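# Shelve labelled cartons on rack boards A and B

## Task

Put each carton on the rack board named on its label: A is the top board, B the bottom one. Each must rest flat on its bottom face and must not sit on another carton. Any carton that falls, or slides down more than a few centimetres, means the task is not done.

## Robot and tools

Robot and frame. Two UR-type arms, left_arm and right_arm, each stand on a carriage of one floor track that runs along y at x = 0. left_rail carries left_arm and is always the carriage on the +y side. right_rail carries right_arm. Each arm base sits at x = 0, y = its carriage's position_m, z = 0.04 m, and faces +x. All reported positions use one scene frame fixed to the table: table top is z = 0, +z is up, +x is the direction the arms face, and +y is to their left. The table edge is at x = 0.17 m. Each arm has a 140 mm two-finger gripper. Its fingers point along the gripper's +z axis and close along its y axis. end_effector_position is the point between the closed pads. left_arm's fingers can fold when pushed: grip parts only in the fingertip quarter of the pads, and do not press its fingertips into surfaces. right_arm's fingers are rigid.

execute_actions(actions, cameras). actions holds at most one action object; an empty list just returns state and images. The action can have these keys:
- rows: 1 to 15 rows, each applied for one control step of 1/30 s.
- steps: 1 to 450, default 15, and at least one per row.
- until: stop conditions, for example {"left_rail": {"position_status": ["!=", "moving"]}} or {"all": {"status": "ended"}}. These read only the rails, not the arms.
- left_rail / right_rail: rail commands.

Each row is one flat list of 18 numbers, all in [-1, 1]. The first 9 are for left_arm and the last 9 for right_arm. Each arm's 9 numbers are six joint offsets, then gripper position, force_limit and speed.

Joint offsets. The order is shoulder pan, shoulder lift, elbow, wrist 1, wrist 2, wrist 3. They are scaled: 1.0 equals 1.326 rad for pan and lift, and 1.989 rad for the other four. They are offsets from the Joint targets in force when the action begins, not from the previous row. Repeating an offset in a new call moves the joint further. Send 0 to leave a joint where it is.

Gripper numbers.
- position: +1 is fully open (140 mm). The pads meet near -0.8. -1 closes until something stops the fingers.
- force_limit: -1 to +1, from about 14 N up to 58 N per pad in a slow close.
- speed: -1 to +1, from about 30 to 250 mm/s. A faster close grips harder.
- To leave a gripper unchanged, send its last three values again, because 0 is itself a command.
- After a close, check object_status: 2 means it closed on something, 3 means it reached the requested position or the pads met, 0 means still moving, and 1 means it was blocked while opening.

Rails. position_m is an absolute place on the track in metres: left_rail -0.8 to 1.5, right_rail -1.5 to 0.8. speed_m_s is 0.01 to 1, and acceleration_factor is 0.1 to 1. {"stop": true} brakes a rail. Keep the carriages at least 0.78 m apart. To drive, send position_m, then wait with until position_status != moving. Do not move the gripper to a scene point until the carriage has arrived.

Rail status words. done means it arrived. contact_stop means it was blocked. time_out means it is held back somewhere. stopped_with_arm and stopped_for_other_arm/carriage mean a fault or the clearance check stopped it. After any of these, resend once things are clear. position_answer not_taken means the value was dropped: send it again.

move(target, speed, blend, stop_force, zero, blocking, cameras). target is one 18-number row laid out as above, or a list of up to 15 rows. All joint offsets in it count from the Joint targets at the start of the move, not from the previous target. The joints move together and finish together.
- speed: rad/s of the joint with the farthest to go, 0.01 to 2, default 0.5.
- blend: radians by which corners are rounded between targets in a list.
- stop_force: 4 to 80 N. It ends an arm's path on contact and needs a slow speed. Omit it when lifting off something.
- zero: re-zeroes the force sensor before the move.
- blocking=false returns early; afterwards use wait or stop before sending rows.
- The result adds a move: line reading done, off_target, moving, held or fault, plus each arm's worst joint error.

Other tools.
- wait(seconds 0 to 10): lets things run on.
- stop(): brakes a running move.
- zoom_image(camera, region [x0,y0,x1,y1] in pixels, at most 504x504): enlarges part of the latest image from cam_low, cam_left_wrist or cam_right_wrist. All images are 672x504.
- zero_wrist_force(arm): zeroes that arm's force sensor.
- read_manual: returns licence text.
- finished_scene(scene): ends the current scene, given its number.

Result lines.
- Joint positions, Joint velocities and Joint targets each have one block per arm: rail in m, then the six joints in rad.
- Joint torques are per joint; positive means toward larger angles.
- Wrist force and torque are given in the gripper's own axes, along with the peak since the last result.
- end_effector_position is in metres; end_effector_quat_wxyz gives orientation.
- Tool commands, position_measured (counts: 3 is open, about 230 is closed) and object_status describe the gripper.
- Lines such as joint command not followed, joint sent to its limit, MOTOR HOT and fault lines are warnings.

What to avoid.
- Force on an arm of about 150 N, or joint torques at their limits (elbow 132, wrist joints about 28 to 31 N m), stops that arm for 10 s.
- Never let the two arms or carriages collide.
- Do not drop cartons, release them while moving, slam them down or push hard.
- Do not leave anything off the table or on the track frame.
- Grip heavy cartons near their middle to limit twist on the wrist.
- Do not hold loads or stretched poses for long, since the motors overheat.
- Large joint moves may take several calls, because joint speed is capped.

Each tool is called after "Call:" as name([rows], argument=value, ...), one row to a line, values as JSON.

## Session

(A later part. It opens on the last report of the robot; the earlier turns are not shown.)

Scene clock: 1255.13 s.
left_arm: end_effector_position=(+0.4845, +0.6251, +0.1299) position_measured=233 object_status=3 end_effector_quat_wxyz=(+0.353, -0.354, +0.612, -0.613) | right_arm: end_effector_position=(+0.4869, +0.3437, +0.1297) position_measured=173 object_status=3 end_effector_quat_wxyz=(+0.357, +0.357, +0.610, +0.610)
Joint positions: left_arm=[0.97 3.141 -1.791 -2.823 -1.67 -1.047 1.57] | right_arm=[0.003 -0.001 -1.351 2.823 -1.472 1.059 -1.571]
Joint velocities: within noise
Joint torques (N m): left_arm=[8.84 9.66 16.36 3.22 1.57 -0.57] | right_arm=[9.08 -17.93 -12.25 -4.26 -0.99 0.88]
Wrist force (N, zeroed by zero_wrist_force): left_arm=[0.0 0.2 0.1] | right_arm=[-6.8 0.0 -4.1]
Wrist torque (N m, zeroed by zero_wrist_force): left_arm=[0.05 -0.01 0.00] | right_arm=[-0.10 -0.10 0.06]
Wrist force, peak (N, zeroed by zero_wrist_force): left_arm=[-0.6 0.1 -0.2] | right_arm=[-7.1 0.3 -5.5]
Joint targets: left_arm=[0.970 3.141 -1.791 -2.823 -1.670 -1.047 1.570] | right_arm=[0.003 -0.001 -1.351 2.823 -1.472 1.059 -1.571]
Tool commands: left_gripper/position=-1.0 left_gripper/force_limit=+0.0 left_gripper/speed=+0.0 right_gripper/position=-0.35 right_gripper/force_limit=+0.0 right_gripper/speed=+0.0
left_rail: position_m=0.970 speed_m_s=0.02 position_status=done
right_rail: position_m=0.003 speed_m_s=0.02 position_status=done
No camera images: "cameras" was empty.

Left not in contact; expect ~.966.

Call:
execute_actions([
  {"left_rail":{"position_m":0.965},"steps":100,"until":{"all":{"status":"ended"}}},
], cameras=[])

Call:
execute_actions([
  {"left_rail":{"position_m":0.963},"steps":100,"until":{"all":{"status":"ended"}}},
], cameras=[])

Scene clock: 1261.63 s.
left_arm: end_effector_position=(+0.4846, +0.6203, +0.1299) position_measured=233 object_status=3 end_effector_quat_wxyz=(+0.353, -0.354, +0.612, -0.613) | right_arm: end_effector_position=(+0.4869, +0.3436, +0.1297) position_measured=173 object_status=3 end_effector_quat_wxyz=(+0.357, +0.357, +0.610, +0.610)
Joint positions: left_arm=[0.965 3.141 -1.791 -2.823 -1.67 -1.047 1.57] | right_arm=[0.003 -0.001 -1.351 2.823 -1.472 1.059 -1.571]
Joint velocities: within noise
Joint torques (N m): left_arm=[-15.26 10.44 18 1.88 10.87 -0.67] | right_arm=[10.22 -19.02 -11.15 -3.21 -5 0.82]
Wrist force (N, zeroed by zero_wrist_force): left_arm=[-35.1 -1.8 -22.2] | right_arm=[-30.0 0.2 -16.2]
Wrist torque (N m, zeroed by zero_wrist_force): left_arm=[0.06 -1.13 -0.02] | right_arm=[-0.09 -0.53 0.10]
Wrist force, peak (N, zeroed by zero_wrist_force): left_arm=[-35.4 -3.2 -22.7] | right_arm=[-30.0 0.2 -16.2]
Joint targets: left_arm=[0.965 3.141 -1.791 -2.823 -1.670 -1.047 1.570] | right_arm=[0.003 -0.001 -1.351 2.823 -1.472 1.059 -1.571]
Tool commands: left_gripper/position=-1.0 left_gripper/force_limit=+0.0 left_gripper/speed=+0.0 right_gripper/position=-0.35 right_gripper/force_limit=+0.0 right_gripper/speed=+0.0
left_rail: position_m=0.965 speed_m_s=0.02 position_status=done
right_rail: position_m=0.003 speed_m_s=0.02 position_status=done
No camera images: "cameras" was empty.

Scene clock: 1262.10 s.
left_arm: end_effector_position=(+0.4846, +0.6183, +0.1299) position_measured=233 object_status=3 end_effector_quat_wxyz=(+0.353, -0.354, +0.612, -0.613) | right_arm: end_effector_position=(+0.4869, +0.3435, +0.1297) position_measured=173 object_status=3 end_effector_quat_wxyz=(+0.357, +0.357, +0.610, +0.610)
Joint positions: left_arm=[0.963 3.141 -1.791 -2.823 -1.67 -1.047 1.57] | right_arm=[0.003 -0.001 -1.351 2.823 -1.472 1.059 -1.571]
Joint velocities: within noise
Joint torques (N m): left_arm=[-36.45 12.42 17.19 2.47 19.28 -0.61] | right_arm=[8.83 -18.91 -11.19 -3.08 -8.65 0.8]
Wrist force (N, zeroed by zero_wrist_force): left_arm=[-48.4 -2.8 -30.8] | right_arm=[-43.0 0.6 -22.9]
Wrist torque (N m, zeroed by zero_wrist_force): left_arm=[0.10 -1.53 -0.03] | right_arm=[-0.15 -0.85 0.12]
Wrist force, peak (N, zeroed by zero_wrist_force): left_arm=[-48.4 -2.8 -30.8] | right_arm=[-43.3 1.2 -22.9]
Joint targets: left_arm=[0.963 3.141 -1.791 -2.823 -1.670 -1.047 1.570] | right_arm=[0.003 -0.001 -1.351 2.823 -1.472 1.059 -1.571]
Tool commands: left_gripper/position=-1.0 left_gripper/force_limit=+0.0 left_gripper/speed=+0.0 right_gripper/position=-0.35 right_gripper/force_limit=+0.0 right_gripper/speed=+0.0
left_rail: position_m=0.963 speed_m_s=0.02 position_status=done
right_rail: position_m=0.003 speed_m_s=0.02 position_status=done
No camera images: "cameras" was empty.

Call:
move([
  [0,0.2505,0.0195,-0.1864,0,0,-1,0,0,0,-0.2505,-0.0195,0.1864,0,0,-0.35,0,0],
  [0,0.4910,0.0731,-0.4005,0,0,-1,0,0,0,-0.4910,-0.0731,0.4005,0,0,-0.35,0,0],
  [0,0.6269,0.1586,-0.5765,0,0,-1,0,0,0,-0.6269,-0.1586,0.5765,0,0,-0.35,0,0],
  [0,0.6707,0.2566,-0.7038,0,0,-1,0,0,0,-0.6707,-0.2566,0.7038,0,0,-0.35,0,0],
  [0,0.6650,0.3637,-0.8070,0,0,-1,0,0,0,-0.6650,-0.3637,0.8070,0,0,-0.35,0,0],
], speed=0.2, blend=0.04, cameras=["cam_left_wrist","cam_right_wrist"])

Call:
execute_actions([
  {"left_rail":{"position_m":0.842,"speed_m_s":0.06,"acceleration_factor":0.1},"right_rail":{"position_m":-0.118,"speed_m_s":0.06,"acceleration_factor":0.1},"steps":200,"until":{"all":{"status":"ended"}}},
], cameras=["cam_left_wrist","cam_right_wrist"])

Scene clock: 1281.23 s.
left_arm: end_effector_position=(+0.4847, +0.6182, +0.6596) position_measured=233 object_status=3 end_effector_quat_wxyz=(+0.353, -0.354, +0.612, -0.613) | right_arm: end_effector_position=(+0.4873, +0.3436, +0.6593) position_measured=173 object_status=3 end_effector_quat_wxyz=(+0.357, +0.357, +0.610, +0.610)
Joint positions: left_arm=[0.963 3.141 -0.909 -2.1 -3.274 -1.047 1.57] | right_arm=[0.003 -0.001 -2.232 2.1 0.133 1.059 -1.571]
Joint velocities: within noise
Joint torques (N m): left_arm=[-18.9 -22.49 72.59 1.15 9 -0.13] | right_arm=[37.81 16.26 -58.4 -1.16 -22.79 0.49]
Wrist force (N, zeroed by zero_wrist_force): left_arm=[-47.2 8.1 -26.7] | right_arm=[-48.9 -9.1 -24.3]
Wrist torque (N m, zeroed by zero_wrist_force): left_arm=[-0.31 -1.46 0.10] | right_arm=[0.18 -1.02 -0.08]
Wrist force, peak (N, zeroed by zero_wrist_force): left_arm=[-49.3 -3.9 -32.4] | right_arm=[-49.0 -9.1 -24.3]
Joint targets: left_arm=[0.963 3.141 -0.909 -2.100 -3.274 -1.047 1.570] | right_arm=[0.003 -0.001 -2.232 2.100 0.133 1.059 -1.571]
left_rail: position_m=0.963 speed_m_s=0.02 position_status=done
right_rail: position_m=0.003 speed_m_s=0.02 position_status=done
move: done
camera_calibration:
cam_left_wrist: T_world_to_cam=[[-0.0151975, 0.0103451, -0.999831, 0.669472], [0.178522, 0.983908, 0.00746683, -0.703504], [0.983819, -0.178378, -0.0167998, -0.172767], [0, 0, 0, 1]] pos_world=[0.305737, 0.654439, 0.67171]
cam_right_wrist: T_world_to_cam=[[0.000251863, -0.0254961, 0.999675, -0.643488], [0.194877, -0.980508, -0.0250564, 0.260265], [0.980828, 0.19482, 0.00472166, -0.371928], [0, 0, 0, 1]] pos_world=[0.31424, 0.311245, 0.651557]
Images, in order (width x height): cam_left_wrist 672x504, cam_right_wrist 672x504.

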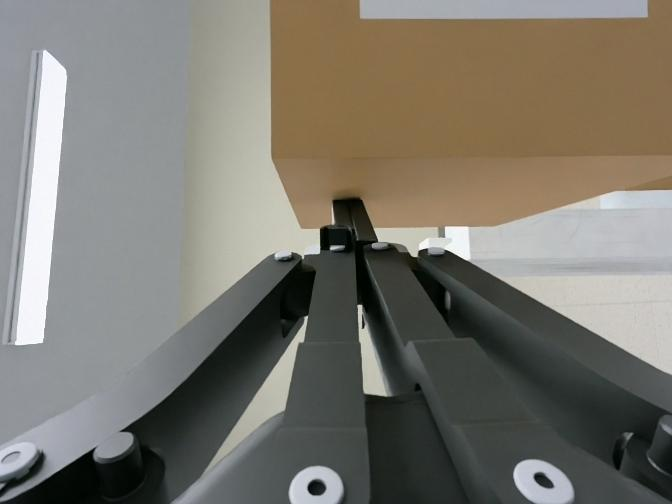

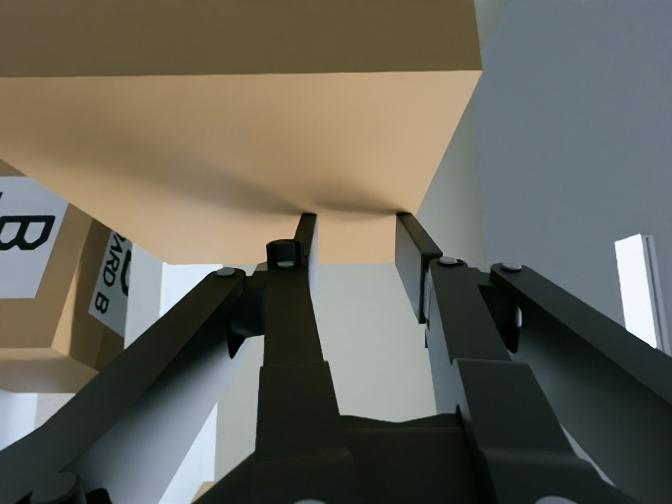

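Scene clock: 1284.37 s.
left_arm: end_effector_position=(+0.4847, +0.4972, +0.6598) position_measured=233 object_status=3 end_effector_quat_wxyz=(+0.353, -0.354, +0.612, -0.613) | right_arm: end_effector_position=(+0.4873, +0.2226, +0.6595) position_measured=173 object_status=3 end_effector_quat_wxyz=(+0.357, +0.357, +0.610, +0.610)
Joint positions: left_arm=[0.842 3.141 -0.909 -2.1 -3.274 -1.047 1.57] | right_arm=[-0.118 -0.001 -2.232 2.1 0.133 1.059 -1.571]
Joint velocities: within noise
Joint torques (N m): left_arm=[-17.72 -21.8 67.52 2.14 8.87 -0.34] | right_arm=[35.86 12.07 -53.95 -1.36 -23.02 0.64]
Wrist force (N, zeroed by zero_wrist_force): left_arm=[-47.0 7.8 -26.8] | right_arm=[-48.4 -8.5 -24.4]
Wrist torque (N m, zeroed by zero_wrist_force): left_arm=[-0.25 -1.43 0.10] | right_arm=[0.21 -1.02 -0.08]
Wrist force, peak (N, zeroed by zero_wrist_force): left_arm=[-47.4 8.1 -26.8] | right_arm=[-49.1 -9.4 -24.2]
Joint targets: left_arm=[0.842 3.141 -0.909 -2.100 -3.274 -1.047 1.570] | right_arm=[-0.118 -0.001 -2.232 2.100 0.133 1.059 -1.571]
Tool commands: left_gripper/position=-1.0 left_gripper/force_limit=+0.0 left_gripper/speed=+0.0 right_gripper/position=-0.35 right_gripper/force_limit=+0.0 right_gripper/speed=+0.0
left_rail: position_m=0.842 speed_m_s=0.06 position_status=done
right_rail: position_m=-0.118 speed_m_s=0.06 position_status=done
camera_calibration:
cam_left_wrist: T_world_to_cam=[[-0.0151678, 0.0103451, -0.999831, 0.670854], [0.178522, 0.983908, 0.00747214, -0.584489], [0.983819, -0.178378, -0.0167706, -0.19435], [0, 0, 0, 1]] pos_world=[0.305724, 0.533475, 0.671849]
cam_right_wrist: T_world_to_cam=[[0.000225702, -0.025496, 0.999675, -0.6467], [0.194878, -0.980508, -0.0250511, 0.14164], [0.980827, 0.19482, 0.00474731, -0.348364], [0, 0, 0, 1]] pos_world=[0.314228, 0.190259, 0.651692]
Images, in order (width x height): cam_left_wrist 672x504, cam_right_wrist 672x504.

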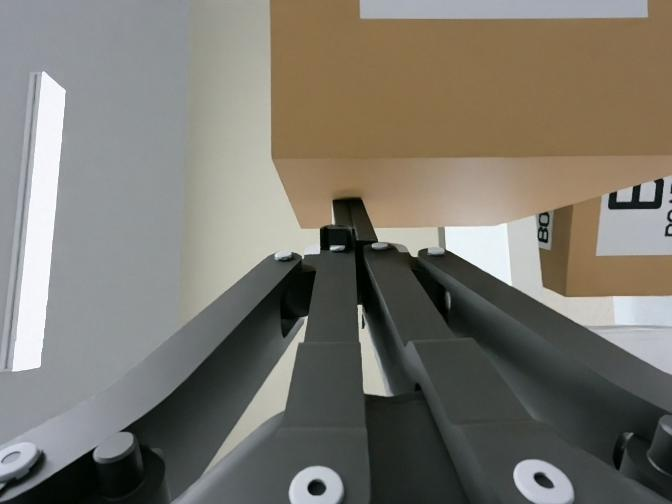

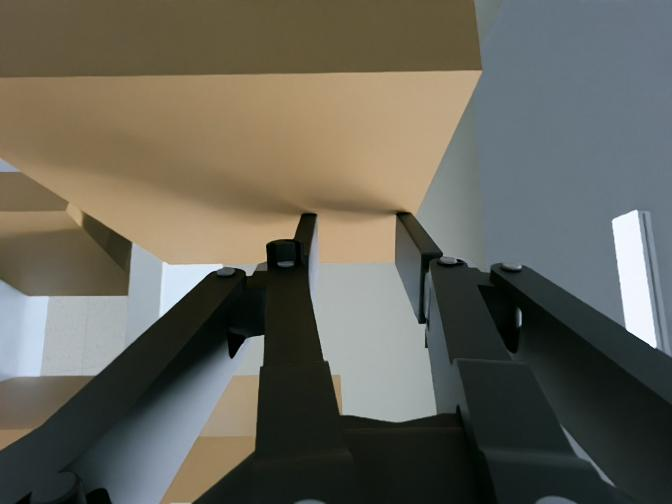

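Call:
move([
  [0,-0.1256,0.0345,0.0492,0,0,-1,0,0,0,0.1256,-0.0345,-0.0492,0,0,-0.35,0,0],
  [0,-0.2599,0.0861,0.0871,0,0,-1,0,0,0,0.2599,-0.0861,-0.0871,0,0,-0.35,0,0],
  [0,-0.3630,0.1368,0.1053,0,0,-1,0,0,0,0.3630,-0.1368,-0.1053,0,0,-0.35,0,0],
  [0,-0.4009,0.1578,0.1095,0,0,-1,0,0,0,0.4009,-0.1578,-0.1095,0,0,-0.35,0,0],
], speed=0.15, blend=0.03)

Scene clock: 1315.70 s.
left_arm: end_effector_position=(+0.7845, +0.4969, +0.6598) position_measured=233 object_status=3 end_effector_quat_wxyz=(+0.353, -0.354, +0.612, -0.613) | right_arm: end_effector_position=(+0.7870, +0.2224, +0.6594) position_measured=173 object_status=3 end_effector_quat_wxyz=(+0.357, +0.357, +0.610, +0.610)
Joint positions: left_arm=[0.842 3.141 -1.44 -1.786 -3.057 -1.047 1.57] | right_arm=[-0.118 -0.001 -1.701 1.786 -0.085 1.059 -1.571]
Joint velocities: within noise
Joint torques (N m): left_arm=[-24.14 27.6 71.95 9.78 8.97 0.13] | right_arm=[34.83 -36.57 -56.98 -10.52 -21.35 0.44]
Wrist force (N, zeroed by zero_wrist_force): left_arm=[-38.9 7.6 -22.3] | right_arm=[-40.0 -8.4 -20.6]
Wrist torque (N m, zeroed by zero_wrist_force): left_arm=[-0.32 -1.22 0.10] | right_arm=[0.21 -0.92 -0.09]
Wrist force, peak (N, zeroed by zero_wrist_force): left_arm=[-47.3 8.5 -26.8] | right_arm=[-48.9 -9.4 -24.0]
Joint targets: left_arm=[0.842 3.141 -1.441 -1.786 -3.057 -1.047 1.570] | right_arm=[-0.118 -0.001 -1.701 1.786 -0.085 1.059 -1.571]
left_rail: position_m=0.842 speed_m_s=0.06 position_status=done
right_rail: position_m=-0.118 speed_m_s=0.06 position_status=done
move: done; blend cut to 0.0251 rad at target 3
camera_calibration:
cam_left_wrist: T_world_to_cam=[[-0.0150886, 0.010345, -0.999833, 0.675346], [0.178511, 0.983909, 0.00748635, -0.63776], [0.983822, -0.178368, -0.0166925, -0.489388], [0, 0, 0, 1]] pos_world=[0.605508, 0.533221, 0.671838]
cam_right_wrist: T_world_to_cam=[[0.000148047, -0.0254958, 0.999675, -0.646662], [0.194889, -0.980506, -0.0250358, 0.0829338], [0.980825, 0.19483, 0.00482371, -0.642371], [0, 0, 0, 1]] pos_world=[0.613986, 0.189983, 0.651627]

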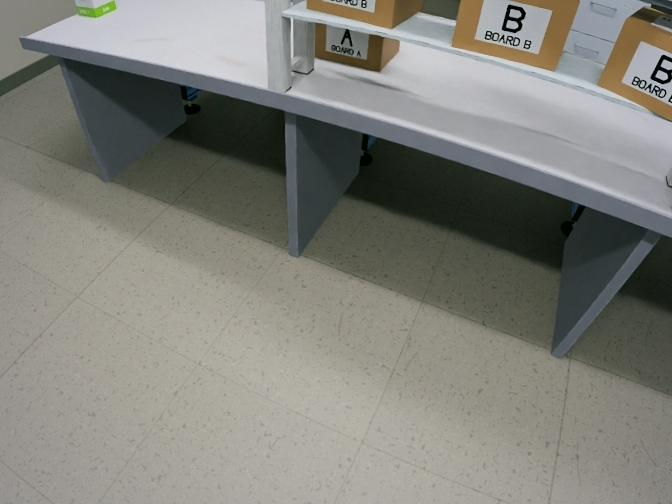

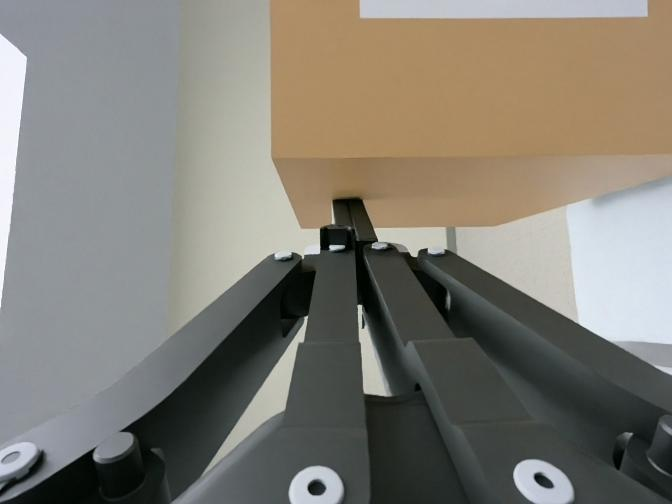

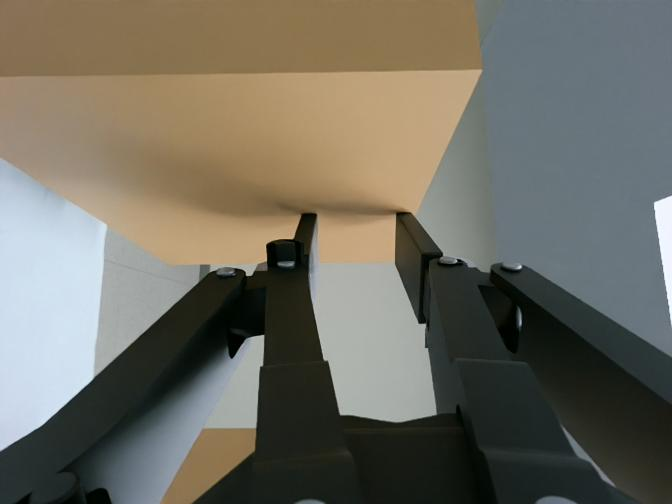

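Call:
move(target=[0,-0.0030,-0.0185,0.0205,0,0,-1,0,0,0,0.0030,0.0185,-0.0205,0,0,-0.35,0,0], speed=0.05, stop_force=10, cameras=[])

Call:
move(target=[0,-0.0032,-0.0134,0.0155,0,0,-1,0,0,0,0.0032,0.0134,-0.0155,0,0,-0.35,0,0], speed=0.04, stop_force=10, cameras=[])

Call:
move(target=[0,-0.0010,-0.0034,0.0040,0,0,-1,0,0,0,0.0010,0.0034,-0.0040,0,0,-0.35,0,0], speed=0.03, stop_force=9, cameras=[])

Call:
move(target=[0,-0.0010,-0.0034,0.0040,0,0,-1,0,0,0,0.0010,0.0034,-0.0040,0,0,-0.35,0,0], speed=0.03, stop_force=9, cameras=[])

Scene clock: 1325.70 s.
left_arm: end_effector_position=(+0.7846, +0.4969, +0.6369) position_measured=233 object_status=3 end_effector_quat_wxyz=(+0.353, -0.354, +0.612, -0.613) | right_arm: end_effector_position=(+0.7871, +0.2224, +0.6365) position_measured=173 object_status=3 end_effector_quat_wxyz=(+0.357, +0.357, +0.610, +0.610)
Joint positions: left_arm=[0.842 3.141 -1.445 -1.823 -3.016 -1.047 1.57] | right_arm=[-0.118 -0.001 -1.697 1.823 -0.126 1.059 -1.571]
Joint velocities: within noise
Joint torques (N m): left_arm=[-46.43 28.23 50.16 9.61 9.03 -0.21] | right_arm=[36.63 -36.27 -42.95 -9.99 -16.61 0.43]
Wrist force (N, zeroed by zero_wrist_force): left_arm=[-38.9 7.9 -22.1] | right_arm=[-40.3 -8.1 -20.5]
Wrist torque (N m, zeroed by zero_wrist_force): left_arm=[-0.25 -1.24 0.10] | right_arm=[0.23 -0.86 -0.08]
Wrist force, peak (N, zeroed by zero_wrist_force): left_arm=[-39.6 8.2 -22.0] | right_arm=[-40.3 -9.2 -20.7]
Joint targets: left_arm=[0.842 3.141 -1.445 -1.823 -3.016 -1.047 1.570] | right_arm=[-0.118 -0.001 -1.697 1.823 -0.126 1.059 -1.571]
left_rail: position_m=0.842 speed_m_s=0.06 position_status=done
right_rail: position_m=-0.118 speed_m_s=0.06 position_status=done
move: done
No camera images: "cameras" was empty.

Scene clock: 1327.43 s.
left_arm: end_effector_position=(+0.7847, +0.4969, +0.6197) position_measured=233 object_status=3 end_effector_quat_wxyz=(+0.353, -0.354, +0.612, -0.613) | right_arm: end_effector_position=(+0.7872, +0.2224, +0.6194) position_measured=173 object_status=3 end_effector_quat_wxyz=(+0.357, +0.357, +0.610, +0.610)
Joint positions: left_arm=[0.842 3.141 -1.449 -1.85 -2.985 -1.047 1.57] | right_arm=[-0.118 -0.001 -1.693 1.85 -0.156 1.059 -1.571]
Joint velocities: within noise
Joint torques (N m): left_arm=[-46.41 27.21 49.28 9.37 9.1 0.43] | right_arm=[35.46 -34.04 -43.42 -10.49 -15.03 0.6]
Wrist force (N, zeroed by zero_wrist_force): left_arm=[-38.9 7.8 -22.2] | right_arm=[-40.0 -8.5 -20.3]
Wrist torque (N m, zeroed by zero_wrist_force): left_arm=[-0.28 -1.24 0.10] | right_arm=[0.18 -0.92 -0.06]
Wrist force, peak (N, zeroed by zero_wrist_force): left_arm=[-39.3 8.4 -22.2] | right_arm=[-40.3 -8.9 -20.7]
Joint targets: left_arm=[0.842 3.141 -1.449 -1.850 -2.985 -1.047 1.570] | right_arm=[-0.118 -0.001 -1.693 1.850 -0.156 1.059 -1.571]
left_rail: position_m=0.842 speed_m_s=0.06 position_status=done
right_rail: position_m=-0.118 speed_m_s=0.06 position_status=done
move: done
No camera images: "cameras" was empty.

Scene clock: 1328.77 s.
left_arm: end_effector_position=(+0.7847, +0.4969, +0.6152) position_measured=233 object_status=3 end_effector_quat_wxyz=(+0.353, -0.354, +0.612, -0.613) | right_arm: end_effector_position=(+0.7872, +0.2224, +0.6149) position_measured=173 object_status=3 end_effector_quat_wxyz=(+0.357, +0.357, +0.610, +0.610)
Joint positions: left_arm=[0.842 3.141 -1.45 -1.856 -2.977 -1.047 1.57] | right_arm=[-0.118 -0.001 -1.691 1.856 -0.164 1.059 -1.571]
Joint velocities: within noise
Joint torques (N m): left_arm=[-45.71 26.93 48.95 9.68 9.05 -0.43] | right_arm=[35.03 -34.83 -42.73 -10.41 -13.42 0.34]
Wrist force (N, zeroed by zero_wrist_force): left_arm=[-39.1 8.3 -22.3] | right_arm=[-40.2 -8.5 -20.1]
Wrist torque (N m, zeroed by zero_wrist_force): left_arm=[-0.20 -1.19 0.09] | right_arm=[0.18 -0.89 -0.05]
Wrist force, peak (N, zeroed by zero_wrist_force): left_arm=[-39.2 7.7 -22.4] | right_arm=[-40.6 -9.1 -20.2]
Joint targets: left_arm=[0.842 3.141 -1.450 -1.856 -2.977 -1.047 1.570] | right_arm=[-0.118 -0.001 -1.691 1.856 -0.164 1.059 -1.571]
left_rail: position_m=0.842 speed_m_s=0.06 position_status=done
right_rail: position_m=-0.118 speed_m_s=0.06 position_status=done
move: done
No camera images: "cameras" was empty.

Scene clock: 1330.37 s.
left_arm: end_effector_position=(+0.7848, +0.4969, +0.6118) position_measured=233 object_status=3 end_effector_quat_wxyz=(+0.353, -0.354, +0.612, -0.613) | right_arm: end_effector_position=(+0.7873, +0.2224, +0.6110) position_measured=173 object_status=3 end_effector_quat_wxyz=(+0.357, +0.357, +0.610, +0.610)
Joint positions: left_arm=[0.842 3.141 -1.451 -1.861 -2.971 -1.047 1.57] | right_arm=[-0.118 -0.001 -1.69 1.862 -0.172 1.059 -1.571]
Joint velocities: within noise
Joint torques (N m): left_arm=[-47.87 48.09 62.83 0.31 8.73 -0.14] | right_arm=[35.65 -42.72 -51.16 0.38 -12.71 0.58]
Wrist force (N, zeroed by zero_wrist_force): left_arm=[-38.7 0.2 -24.8] | right_arm=[-40.7 -0.8 -23.2]
Wrist torque (N m, zeroed by zero_wrist_force): left_arm=[-0.03 -1.14 0.00] | right_arm=[-0.18 -0.79 0.05]
Wrist force, peak (N, zeroed by zero_wrist_force): left_arm=[-38.0 -5.2 -25.9] | right_arm=[-40.5 2.0 -24.6]
Joint targets: left_arm=[0.842 3.141 -1.451 -1.861 -2.971 -1.047 1.570] | right_arm=[-0.118 -0.001 -1.690 1.862 -0.172 1.059 -1.571]
left_rail: position_m=0.842 speed_m_s=0.06 position_status=done
right_rail: position_m=-0.118 speed_m_s=0.06 position_status=done
move: contact (left_arm, right_arm)
No camera images: "cameras" was empty.

Call:
move(target=[0,-0.0007,-0.0023,0.0027,0,0,-1,0,0,0,0.0006,0.0019,-0.0022,0,0,-0.35,0,0], speed=0.03, cameras=["cam_left_wrist","cam_right_wrist"])

Scene clock: 1335.87 s.
left_arm: end_effector_position=(+0.7847, +0.4969, +0.6089) position_measured=233 object_status=3 end_effector_quat_wxyz=(+0.353, -0.354, +0.612, -0.613) | right_arm: end_effector_position=(+0.7873, +0.2224, +0.6086) position_measured=173 object_status=3 end_effector_quat_wxyz=(+0.357, +0.357, +0.610, +0.610)
Joint positions: left_arm=[0.842 3.141 -1.452 -1.866 -2.965 -1.047 1.57] | right_arm=[-0.118 -0.001 -1.689 1.866 -0.176 1.059 -1.571]
Joint velocities: within noise
Joint torques (N m): left_arm=[-47.93 2.48 28.82 1.59 8.83 -0.31] | right_arm=[35.39 -13.65 -26.39 -1.91 -12.77 0.69]
Wrist force (N, zeroed by zero_wrist_force): left_arm=[-37.3 -16.4 -31.3] | right_arm=[-39.7 13.7 -27.4]
Wrist torque (N m, zeroed by zero_wrist_force): left_arm=[0.35 -1.05 -0.21] | right_arm=[-0.49 -0.80 0.30]
Wrist force, peak (N, zeroed by zero_wrist_force): left_arm=[-37.6 -16.3 -31.3] | right_arm=[-39.5 13.7 -28.5]
Joint targets: left_arm=[0.842 3.141 -1.452 -1.866 -2.965 -1.047 1.570] | right_arm=[-0.118 -0.001 -1.689 1.866 -0.176 1.059 -1.571]
left_rail: position_m=0.842 speed_m_s=0.06 position_status=done
right_rail: position_m=-0.118 speed_m_s=0.06 position_status=done
move: done
camera_calibration:
cam_left_wrist: T_world_to_cam=[[-0.0151337, 0.0103452, -0.999832, 0.624572], [0.178521, 0.983908, 0.00747829, -0.637413], [0.98382, -0.178378, -0.016737, -0.490417], [0, 0, 0, 1]] pos_world=[0.605726, 0.533214, 0.621025]
cam_right_wrist: T_world_to_cam=[[0.000288772, -0.025496, 0.999675, -0.59595], [0.194886, -0.980506, -0.0250634, 0.0816389], [0.980826, 0.19483, 0.00468567, -0.642251], [0, 0, 0, 1]] pos_world=[0.614198, 0.189983, 0.600812]
Images, in order (width x height): cam_left_wrist 672x504, cam_right_wrist 672x504.

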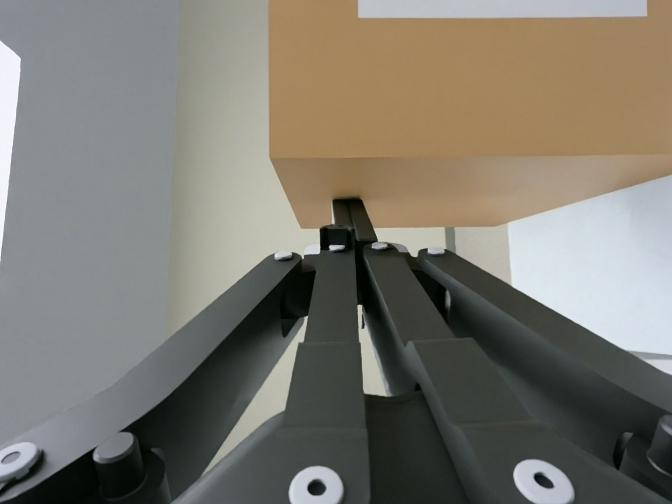

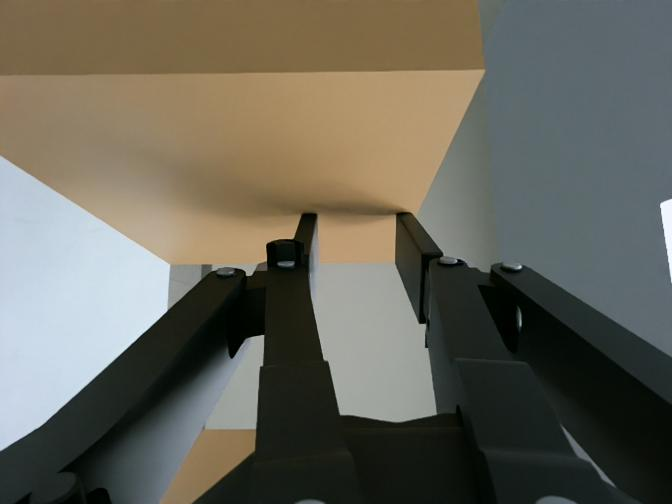

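Call:
execute_actions([
  {"left_rail":{"position_m":0.87,"speed_m_s":0.03},"right_rail":{"position_m":-0.142,"speed_m_s":0.03},"steps":120,"until":{"all":{"status":"ended"}}},
], cameras=["cam_right_wrist"])

Call:
move([
  [0,0.1492,-0.0338,-0.0656,0,0,-1,0,0,0,-0.1492,0.0338,0.0656,0,0,-0.35,0,0],
  [0,0.4090,-0.1200,-0.1527,0,0,-1,0,0,0,-0.4090,0.1200,0.1527,0,0,-0.35,0,0],
], speed=0.4, blend=0.03)

Scene clock: 1343.80 s.
left_arm: end_effector_position=(+0.7848, +0.5249, +0.6087) position_measured=233 object_status=3 end_effector_quat_wxyz=(+0.353, -0.354, +0.612, -0.613) | right_arm: end_effector_position=(+0.7873, +0.1984, +0.6085) position_measured=173 object_status=3 end_effector_quat_wxyz=(+0.357, +0.357, +0.610, +0.610)
Joint positions: left_arm=[0.87 3.141 -1.452 -1.866 -2.965 -1.047 1.57] | right_arm=[-0.142 -0.001 -1.689 1.866 -0.176 1.059 -1.571]
Joint velocities: within noise
Joint torques (N m): left_arm=[11.82 61.58 60.88 4.75 -1.87 0.18] | right_arm=[-17.49 -51.51 -50.19 -1.74 2.89 0.47]
Wrist force (N, zeroed by zero_wrist_force): left_arm=[-0.3 -0.3 -0.2] | right_arm=[3.2 -4.4 -2.6]
Wrist torque (N m, zeroed by zero_wrist_force): left_arm=[-0.07 0.06 -0.01] | right_arm=[-1.10 -0.48 0.00]
Wrist force, peak (N, zeroed by zero_wrist_force): left_arm=[-37.6 -16.8 -31.4] | right_arm=[-40.1 13.6 -27.7]
Joint targets: left_arm=[0.870 3.141 -1.452 -1.866 -2.965 -1.047 1.570] | right_arm=[-0.142 -0.001 -1.689 1.866 -0.176 1.059 -1.571]
Tool commands: left_gripper/position=-1.0 left_gripper/force_limit=+0.0 left_gripper/speed=+0.0 right_gripper/position=-0.35 right_gripper/force_limit=+0.0 right_gripper/speed=+0.0
left_rail: position_m=0.870 speed_m_s=0.03 position_status=done
right_rail: position_m=-0.142 speed_m_s=0.03 position_status=done
camera_calibration:
cam_right_wrist: T_world_to_cam=[[0.000362235, -0.025496, 0.999675, -0.596487], [0.194888, -0.980505, -0.0250777, 0.0581207], [0.980825, 0.194834, 0.0046137, -0.637548], [0, 0, 0, 1]] pos_world=[0.614212, 0.165996, 0.600692]
Images, in order (width x height): cam_right_wrist 672x504.

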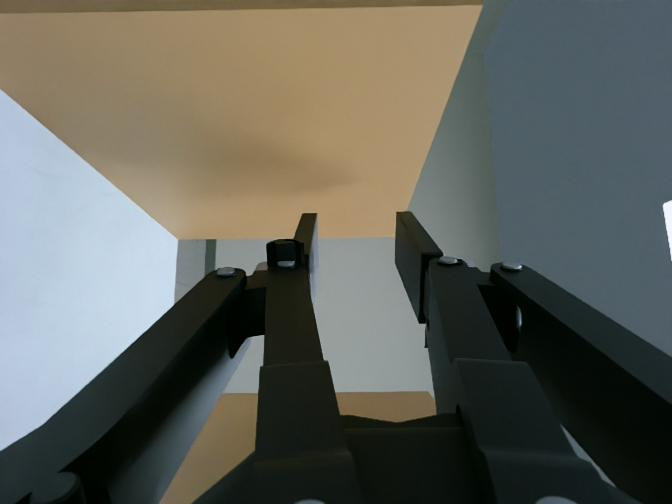

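Scene clock: 1345.77 s.
left_arm: end_effector_position=(+0.4856, +0.5252, +0.6568) position_measured=233 object_status=3 end_effector_quat_wxyz=(+0.353, -0.354, +0.612, -0.613) | right_arm: end_effector_position=(+0.4881, +0.1986, +0.6566) position_measured=173 object_status=3 end_effector_quat_wxyz=(+0.357, +0.357, +0.610, +0.610)
Joint positions: left_arm=[0.87 3.141 -0.91 -2.105 -3.269 -1.047 1.57] | right_arm=[-0.142 -0.001 -2.231 2.105 0.127 1.059 -1.571]
Joint velocities: within noise
Joint torques (N m): left_arm=[-5.69 16.89 40.4 -0.15 -1.35 -0.18] | right_arm=[10.48 0.82 -35.28 0.93 2.96 0.59]
Wrist force (N, zeroed by zero_wrist_force): left_arm=[-0.5 -0.1 -0.1] | right_arm=[0.9 -4.4 -5.1]
Wrist torque (N m, zeroed by zero_wrist_force): left_arm=[-0.01 0.08 -0.01] | right_arm=[-0.99 -0.20 -0.08]
Wrist force, peak (N, zeroed by zero_wrist_force): left_arm=[-1.3 1.2 1.8] | right_arm=[1.8 -4.5 -6.8]
Joint targets: left_arm=[0.870 3.141 -0.910 -2.105 -3.269 -1.047 1.570] | right_arm=[-0.142 -0.001 -2.232 2.105 0.128 1.059 -1.571]
left_rail: position_m=0.870 speed_m_s=0.03 position_status=done
right_rail: position_m=-0.142 speed_m_s=0.03 position_status=done
move: done
camera_calibration:
cam_left_wrist: T_world_to_cam=[[-0.0153468, 0.0103451, -0.999829, 0.667738], [0.178506, 0.983911, 0.00744038, -0.612135], [0.983819, -0.178361, -0.0169466, -0.190145], [0, 0, 0, 1]] pos_world=[0.306586, 0.561464, 0.668956]
cam_right_wrist: T_world_to_cam=[[0.000461638, -0.0254961, 0.999675, -0.644532], [0.194863, -0.980509, -0.0250972, 0.117851], [0.98083, 0.194811, 0.00451559, -0.344334], [0, 0, 0, 1]] pos_world=[0.315066, 0.1662, 0.648835]

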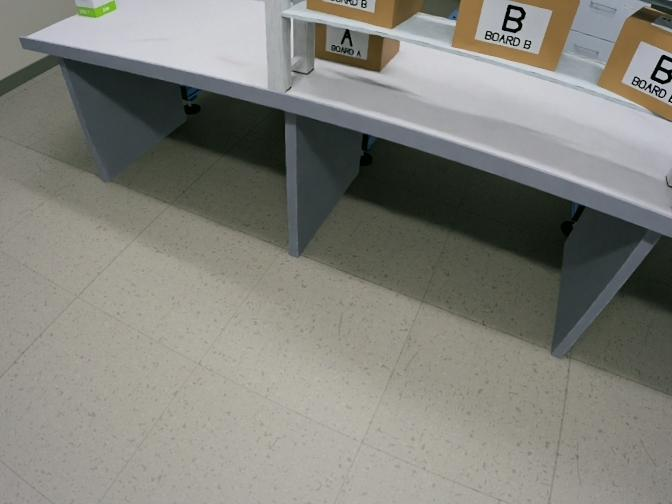

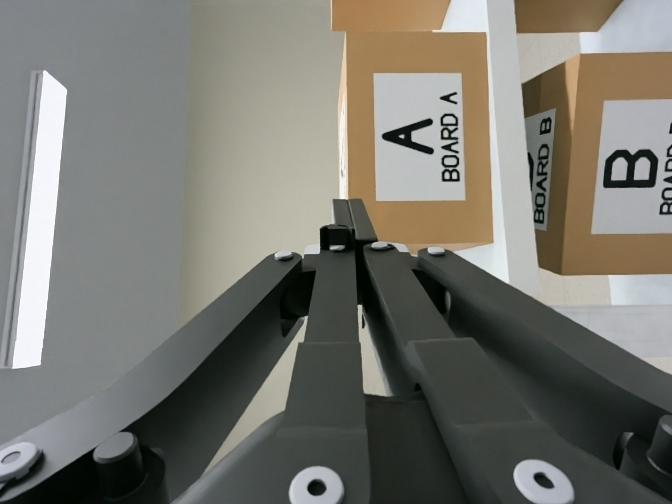

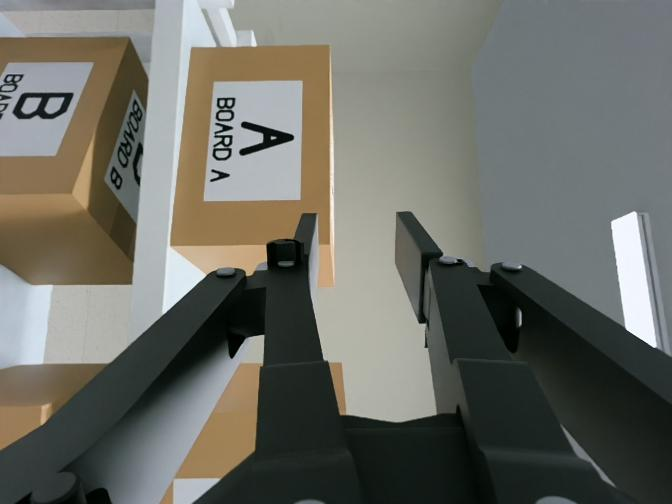

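Call:
execute_actions([
  {"right_rail":{"position_m":-1.03,"speed_m_s":0.5,"acceleration_factor":0.4},"left_rail":{"speed_m_s":0.5,"acceleration_factor":0.4},"steps":300,"until":{"right_rail":{"position_status":["!=","moving"]}}},
], cameras=[])

Call:
execute_actions([
  {"left_rail":{"position_m":0.055},"steps":300,"until":{"left_rail":{"position_status":["!=","moving"]}}},
])

Call:
move([
  [0,-0.0505,-0.1263,0.1605,0,0,-1,0,0,0,0.0505,0.1263,-0.1605,0,0,-0.35,0,0],
  [0,-0.1266,-0.2184,0.3033,0,0,-1,0,0,0,0.1266,0.2184,-0.3033,0,0,-0.35,0,0],
  [0,-0.2762,-0.2846,0.4692,0,0,-1,0,0,0,0.2762,0.2846,-0.4692,0,0,-0.35,0,0],
  [0,-0.4559,-0.3194,0.6238,0,0,-1,0,0,0,0.4559,0.3194,-0.6238,0,0,-0.35,0,0],
], speed=0.35, blend=0.03, stop_force=15)

Scene clock: 1364.93 s.
left_arm: end_effector_position=(+0.4855, +0.5252, +0.6568) position_measured=233 object_status=3 end_effector_quat_wxyz=(+0.353, -0.354, +0.612, -0.613) | right_arm: end_effector_position=(+0.4880, -0.6893, +0.6566) position_measured=173 object_status=3 end_effector_quat_wxyz=(+0.357, +0.357, +0.610, +0.610) end_effector_velocity=(-0.001, +0.000, +0.001) end_effector_angular_velocity=(+0.001, -0.001, +0.000)
Joint positions: left_arm=[0.87 3.141 -0.91 -2.105 -3.269 -1.047 1.57] | right_arm=[-1.03 -0.001 -2.232 2.105 0.128 1.059 -1.571]
Joint velocities: left_arm=[within noise] | right_arm=[-0.001 0.001 -0.001 0 -0.001 0.001 0.001]
Joint torques (N m): left_arm=[-13.05 15.19 53.31 1.73 -1.76 -0.37] | right_arm=[9.69 -3.54 -47.12 -0.83 2.87 0.61]
Wrist force (N, zeroed by zero_wrist_force): left_arm=[-0.3 -0.3 -0.2] | right_arm=[0.9 -4.4 -4.8]
Wrist torque (N m, zeroed by zero_wrist_force): left_arm=[-0.10 0.04 -0.01] | right_arm=[-0.97 -0.21 -0.08]
Wrist force, peak (N, zeroed by zero_wrist_force): left_arm=[-0.9 -0.1 -0.2] | right_arm=[0.3 -4.6 -5.3]
Joint targets: left_arm=[0.870 3.141 -0.910 -2.105 -3.269 -1.047 1.570] | right_arm=[-1.030 -0.001 -2.232 2.105 0.128 1.059 -1.571]
Tool commands: left_gripper/position=-1.0 left_gripper/force_limit=+0.0 left_gripper/speed=+0.0 right_gripper/position=-0.35 right_gripper/force_limit=+0.0 right_gripper/speed=+0.0
left_rail: position_m=0.870 speed_m_s=0.50 position_status=done
right_rail: position_m=-1.030 speed_m_s=0.50 position_status=done
No camera images: "cameras" was empty.

Scene clock: 1368.67 s.
left_arm: end_effector_position=(+0.4855, -0.2898, +0.6568) position_measured=233 object_status=3 end_effector_quat_wxyz=(+0.353, -0.354, +0.612, -0.613) end_effector_velocity=(+0.000, -0.001, +0.001) end_effector_angular_velocity=(+0.000, -0.001, -0.002) | right_arm: end_effector_position=(+0.4880, -0.6894, +0.6566) position_measured=173 object_status=3 end_effector_quat_wxyz=(+0.357, +0.357, +0.610, +0.610)
Joint positions: left_arm=[0.055 3.141 -0.91 -2.105 -3.269 -1.047 1.57] | right_arm=[-1.03 -0.001 -2.232 2.105 0.128 1.059 -1.571]
Joint velocities: left_arm=[-0.001 -0.001 0 0.001 0 0.001 0] | right_arm=[within noise]
Joint torques (N m): left_arm=[-12.06 13.36 58.23 2.95 -1.63 0.37] | right_arm=[8.96 -1.24 -50.75 -1.54 2.74 0.77]
Wrist force (N, zeroed by zero_wrist_force): left_arm=[-0.8 0.1 -0.3] | right_arm=[1.1 -4.4 -5.1]
Wrist torque (N m, zeroed by zero_wrist_force): left_arm=[0.00 0.15 -0.01] | right_arm=[-0.97 -0.26 -0.07]
Wrist force, peak (N, zeroed by zero_wrist_force): left_arm=[-1.4 0.2 -0.8] | right_arm=[0.7 -4.5 -5.2]
Joint targets: left_arm=[0.055 3.141 -0.910 -2.105 -3.269 -1.047 1.570] | right_arm=[-1.030 -0.001 -2.232 2.105 0.128 1.059 -1.571]
Tool commands: left_gripper/position=-1.0 left_gripper/force_limit=+0.0 left_gripper/speed=+0.0 right_gripper/position=-0.35 right_gripper/force_limit=+0.0 right_gripper/speed=+0.0
left_rail: position_m=0.055 speed_m_s=0.50 position_status=done
right_rail: position_m=-1.030 speed_m_s=0.50 position_status=done
camera_calibration:
cam_left_wrist: T_world_to_cam=[[-0.015322, 0.0103454, -0.999829, 0.676149], [0.178523, 0.983908, 0.0074448, 0.189711], [0.983816, -0.178379, -0.0169224, -0.335411], [0, 0, 0, 1]] pos_world=[0.306475, -0.253484, 0.668945]
cam_right_wrist: T_world_to_cam=[[0.000429438, -0.025496, 0.999675, -0.667157], [0.194882, -0.980506, -0.0250908, -0.752792], [0.980827, 0.194829, 0.00454764, -0.171249], [0, 0, 0, 1]] pos_world=[0.314958, -0.721762, 0.64883]

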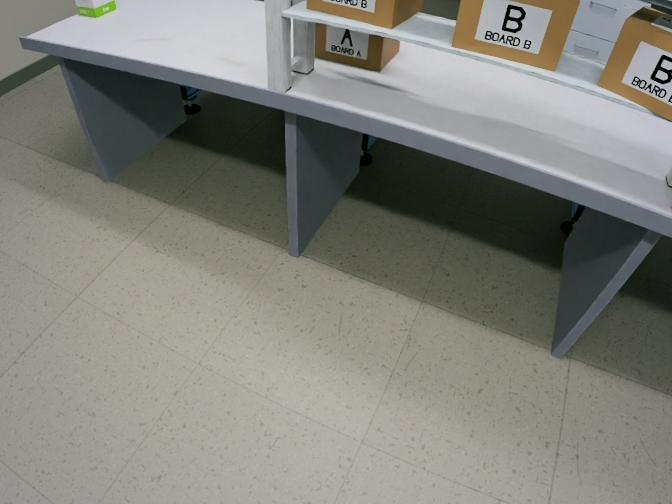

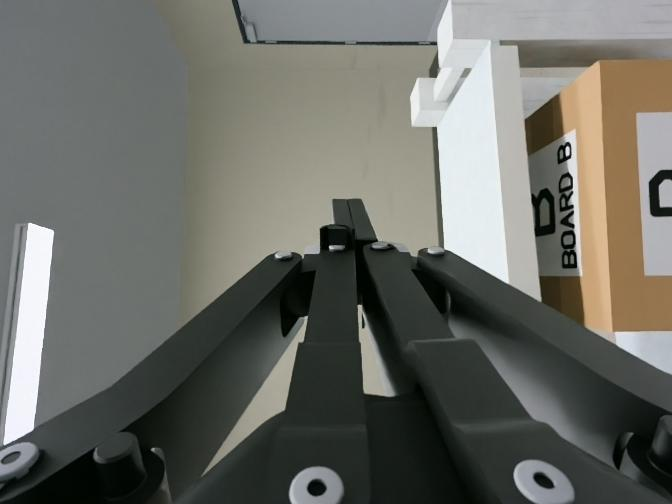

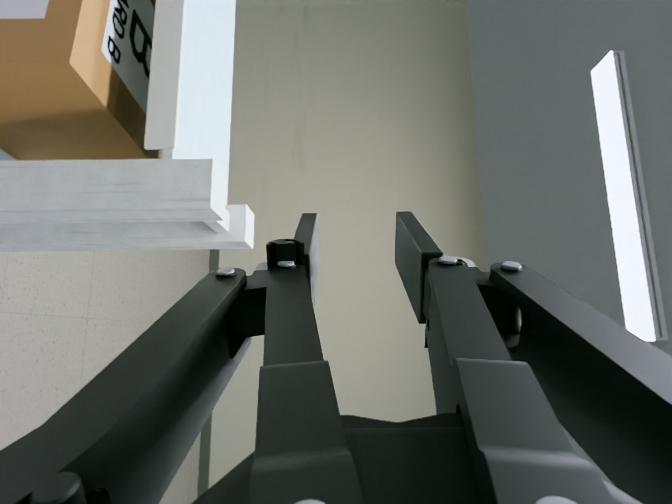

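Scene clock: 1373.33 s.
left_arm: end_effector_position=(+0.5130, -0.2899, +0.2002) position_measured=233 object_status=3 end_effector_quat_wxyz=(+0.353, -0.353, +0.612, -0.613) | right_arm: end_effector_position=(+0.5154, -0.6894, +0.1999) position_measured=173 object_status=3 end_effector_quat_wxyz=(+0.357, +0.357, +0.610, +0.610)
Joint positions: left_arm=[0.055 3.141 -1.514 -2.74 -2.028 -1.047 1.57] | right_arm=[-1.03 -0.001 -1.627 2.74 -1.113 1.059 -1.571]
Joint velocities: within noise
Joint torques (N m): left_arm=[-13.41 0.55 14.71 6.26 -1.6 0.06] | right_arm=[9.86 -7.2 -13.58 -6.84 2.66 0.59]
Wrist force (N, zeroed by zero_wrist_force): left_arm=[-0.2 0.0 -0.1] | right_arm=[0.7 -4.5 -5.0]
Wrist torque (N m, zeroed by zero_wrist_force): left_arm=[-0.01 0.03 0.00] | right_arm=[-1.02 -0.13 -0.04]
Wrist force, peak (N, zeroed by zero_wrist_force): left_arm=[0.0 -1.9 -0.8] | right_arm=[0.9 -4.9 -5.3]
Joint targets: left_arm=[0.055 3.141 -1.514 -2.740 -2.028 -1.047 1.570] | right_arm=[-1.030 -0.001 -1.627 2.740 -1.113 1.059 -1.571]
left_rail: position_m=0.055 speed_m_s=0.50 position_status=done
right_rail: position_m=-1.030 speed_m_s=0.50 position_status=done
move: done
camera_calibration:
cam_left_wrist: T_world_to_cam=[[-0.0143873, 0.0103445, -0.999843, 0.219503], [0.178516, 0.983908, 0.00761084, 0.18826], [0.983832, -0.178379, -0.0160025, -0.370388], [0, 0, 0, 1]] pos_world=[0.33395, -0.253571, 0.212108]
cam_right_wrist: T_world_to_cam=[[-0.000497046, -0.0254952, 0.999675, -0.210195], [0.194906, -0.980506, -0.0249094, -0.769648], [0.980822, 0.19483, 0.00545652, -0.196163], [0, 0, 0, 1]] pos_world=[0.342306, -0.721785, 0.192026]

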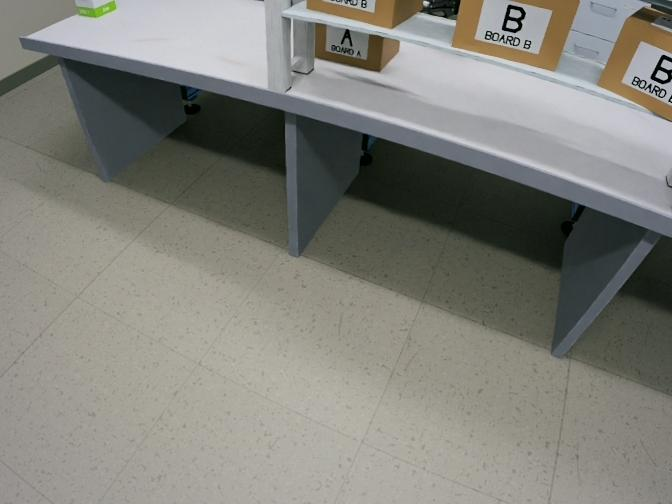

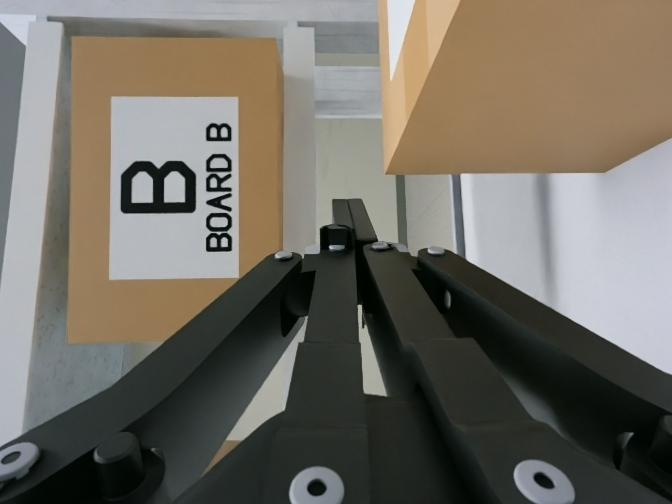

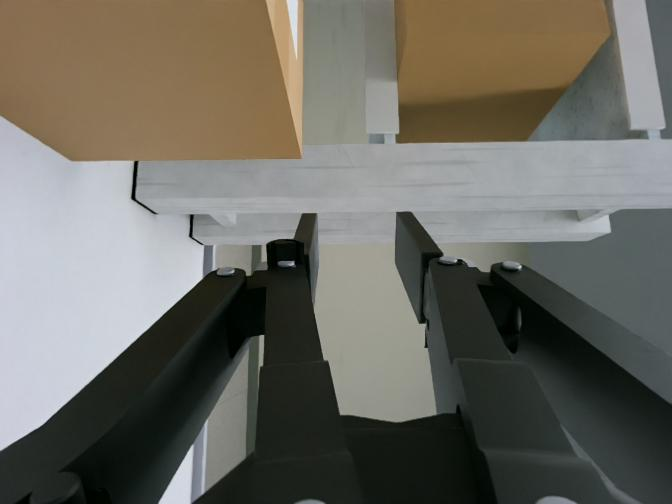

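Call:
move(target=[0,-0.2207,-0.0171,0.1643,0,0,-1,0,0,0,0.2207,0.0171,-0.1643,0,0,-0.35,0,0], speed=0.2, stop_force=15, cameras=[])

Call:
zero_wrist_force(arm="left_arm")

Call:
zero_wrist_force(arm="right_arm")

Call:
execute_actions([
  {"left_rail":{"position_m":-0.002,"speed_m_s":0.03,"acceleration_factor":0.1},"right_rail":{"position_m":-0.993,"speed_m_s":0.03,"acceleration_factor":0.1},"steps":150,"until":{"all":{"status":"ended"}}},
], cameras=["cam_left_wrist","cam_right_wrist"])

Scene clock: 1380.60 s.
left_arm: end_effector_position=(+0.5131, -0.2899, +0.1302) position_measured=233 object_status=3 end_effector_quat_wxyz=(+0.353, -0.353, +0.612, -0.613) | right_arm: end_effector_position=(+0.5154, -0.6894, +0.1300) position_measured=173 object_status=3 end_effector_quat_wxyz=(+0.357, +0.357, +0.610, +0.610)
Joint positions: left_arm=[0.055 3.141 -1.807 -2.774 -1.702 -1.047 1.57] | right_arm=[-1.03 -0.001 -1.335 2.774 -1.44 1.059 -1.571]
Joint velocities: within noise
Joint torques (N m): left_arm=[-11.26 11.15 -0.2 6.2 -1.34 0.19] | right_arm=[9.11 -19.15 -1.2 -6.89 2.89 0.59]
Wrist force (N, zeroed by zero_wrist_force): left_arm=[-0.3 0.1 0.2] | right_arm=[0.9 -4.5 -5.1]
Wrist torque (N m, zeroed by zero_wrist_force): left_arm=[0.00 0.06 0.00] | right_arm=[-1.03 -0.19 -0.04]
Wrist force, peak (N, zeroed by zero_wrist_force): left_arm=[0.0 -0.8 0.1] | right_arm=[0.4 -5.1 -4.9]
Joint targets: left_arm=[0.055 3.141 -1.807 -2.774 -1.702 -1.047 1.570] | right_arm=[-1.030 -0.001 -1.335 2.774 -1.440 1.059 -1.571]
left_rail: position_m=0.055 speed_m_s=0.50 position_status=done
right_rail: position_m=-1.030 speed_m_s=0.50 position_status=done
move: done
No camera images: "cameras" was empty.

Wrist force sensor zeroed.

Wrist force sensor zeroed.

Scene clock: 1383.17 s.
left_arm: end_effector_position=(+0.5131, -0.3468, +0.1302) position_measured=233 object_status=3 end_effector_quat_wxyz=(+0.353, -0.353, +0.612, -0.613) | right_arm: end_effector_position=(+0.5154, -0.6524, +0.1300) position_measured=173 object_status=3 end_effector_quat_wxyz=(+0.357, +0.357, +0.610, +0.610)
Joint positions: left_arm=[-0.002 3.141 -1.807 -2.774 -1.702 -1.047 1.57] | right_arm=[-0.993 -0.001 -1.335 2.774 -1.44 1.059 -1.571]
Joint velocities: within noise
Joint torques (N m): left_arm=[-11.63 13.85 4.29 5.6 5.51 0.1] | right_arm=[10.47 -19.42 -5.92 -6.34 2.84 0.59]
Wrist force (N, zeroed by zero_wrist_force): left_arm=[-7.6 -0.3 -3.7] | right_arm=[-0.1 0.2 0.0]
Wrist torque (N m, zeroed by zero_wrist_force): left_arm=[-0.01 -0.35 0.00] | right_arm=[0.03 0.03 0.00]
Wrist force, peak (N, zeroed by zero_wrist_force): left_arm=[-8.1 -0.5 -5.3] | right_arm=[-0.7 0.5 -0.1]
Joint targets: left_arm=[-0.002 3.141 -1.807 -2.774 -1.702 -1.047 1.570] | right_arm=[-0.993 -0.001 -1.335 2.774 -1.440 1.059 -1.571]
Tool commands: left_gripper/position=-1.0 left_gripper/force_limit=+0.0 left_gripper/speed=+0.0 right_gripper/position=-0.35 right_gripper/force_limit=+0.0 right_gripper/speed=+0.0
left_rail: position_m=-0.002 speed_m_s=0.03 position_status=done
right_rail: position_m=-0.993 speed_m_s=0.03 position_status=done
camera_calibration:
cam_left_wrist: T_world_to_cam=[[-0.01426, 0.010344, -0.999845, 0.150043], [0.178484, 0.983913, 0.00763362, 0.244838], [0.98384, -0.178347, -0.0158768, -0.381795], [0, 0, 0, 1]] pos_world=[0.334065, -0.310543, 0.142089]
cam_right_wrist: T_world_to_cam=[[-0.000626705, -0.0254951, 0.999675, -0.139233], [0.194909, -0.980506, -0.0248841, -0.735129], [0.980821, 0.19483, 0.00558372, -0.2031], [0, 0, 0, 1]] pos_world=[0.342401, -0.684778, 0.122029]
Images, in order (width x height): cam_left_wrist 672x504, cam_right_wrist 672x504.

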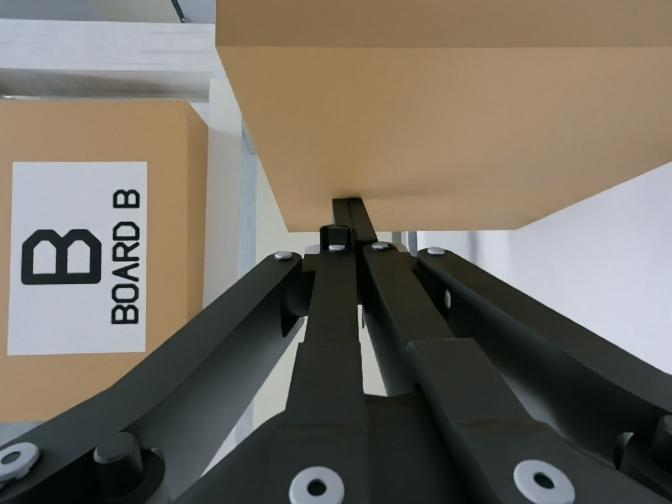

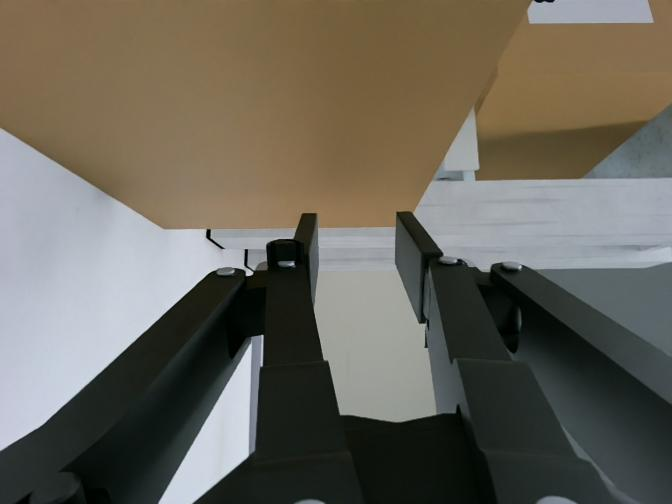

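Call:
execute_actions([
  {"right_rail":{"position_m":-0.981,"speed_m_s":0.02},"steps":90,"until":{"all":{"status":"ended"}}},
], cameras=[])

Scene clock: 1388.93 s.
left_arm: end_effector_position=(+0.5131, -0.3469, +0.1302) position_measured=233 object_status=3 end_effector_quat_wxyz=(+0.353, -0.353, +0.612, -0.613) | right_arm: end_effector_position=(+0.5154, -0.6404, +0.1300) position_measured=173 object_status=3 end_effector_quat_wxyz=(+0.357, +0.357, +0.610, +0.610)
Joint positions: left_arm=[-0.002 3.141 -1.807 -2.774 -1.702 -1.047 1.57] | right_arm=[-0.981 -0.001 -1.335 2.774 -1.44 1.059 -1.571]
Joint velocities: within noise
Joint torques (N m): left_arm=[-9.61 17.16 11.51 4.55 5.68 0.32] | right_arm=[10.08 -19.75 -14.26 -5.13 2.31 0.66]
Wrist force (N, zeroed by zero_wrist_force): left_arm=[-8.1 0.0 -3.9] | right_arm=[-0.3 -0.3 -0.2]
Wrist torque (N m, zeroed by zero_wrist_force): left_arm=[0.00 -0.37 0.00] | right_arm=[-0.08 0.07 0.00]
Wrist force, peak (N, zeroed by zero_wrist_force): left_arm=[-8.6 -0.4 -4.1] | right_arm=[-0.3 0.2 0.6]
Joint targets: left_arm=[-0.002 3.141 -1.807 -2.774 -1.702 -1.047 1.570] | right_arm=[-0.981 -0.001 -1.335 2.774 -1.440 1.059 -1.571]
Tool commands: left_gripper/position=-1.0 left_gripper/force_limit=+0.0 left_gripper/speed=+0.0 right_gripper/position=-0.35 right_gripper/force_limit=+0.0 right_gripper/speed=+0.0
left_rail: position_m=-0.002 speed_m_s=0.03 position_status=done
right_rail: position_m=-0.981 speed_m_s=0.02 position_status=done
No camera images: "cameras" was empty.


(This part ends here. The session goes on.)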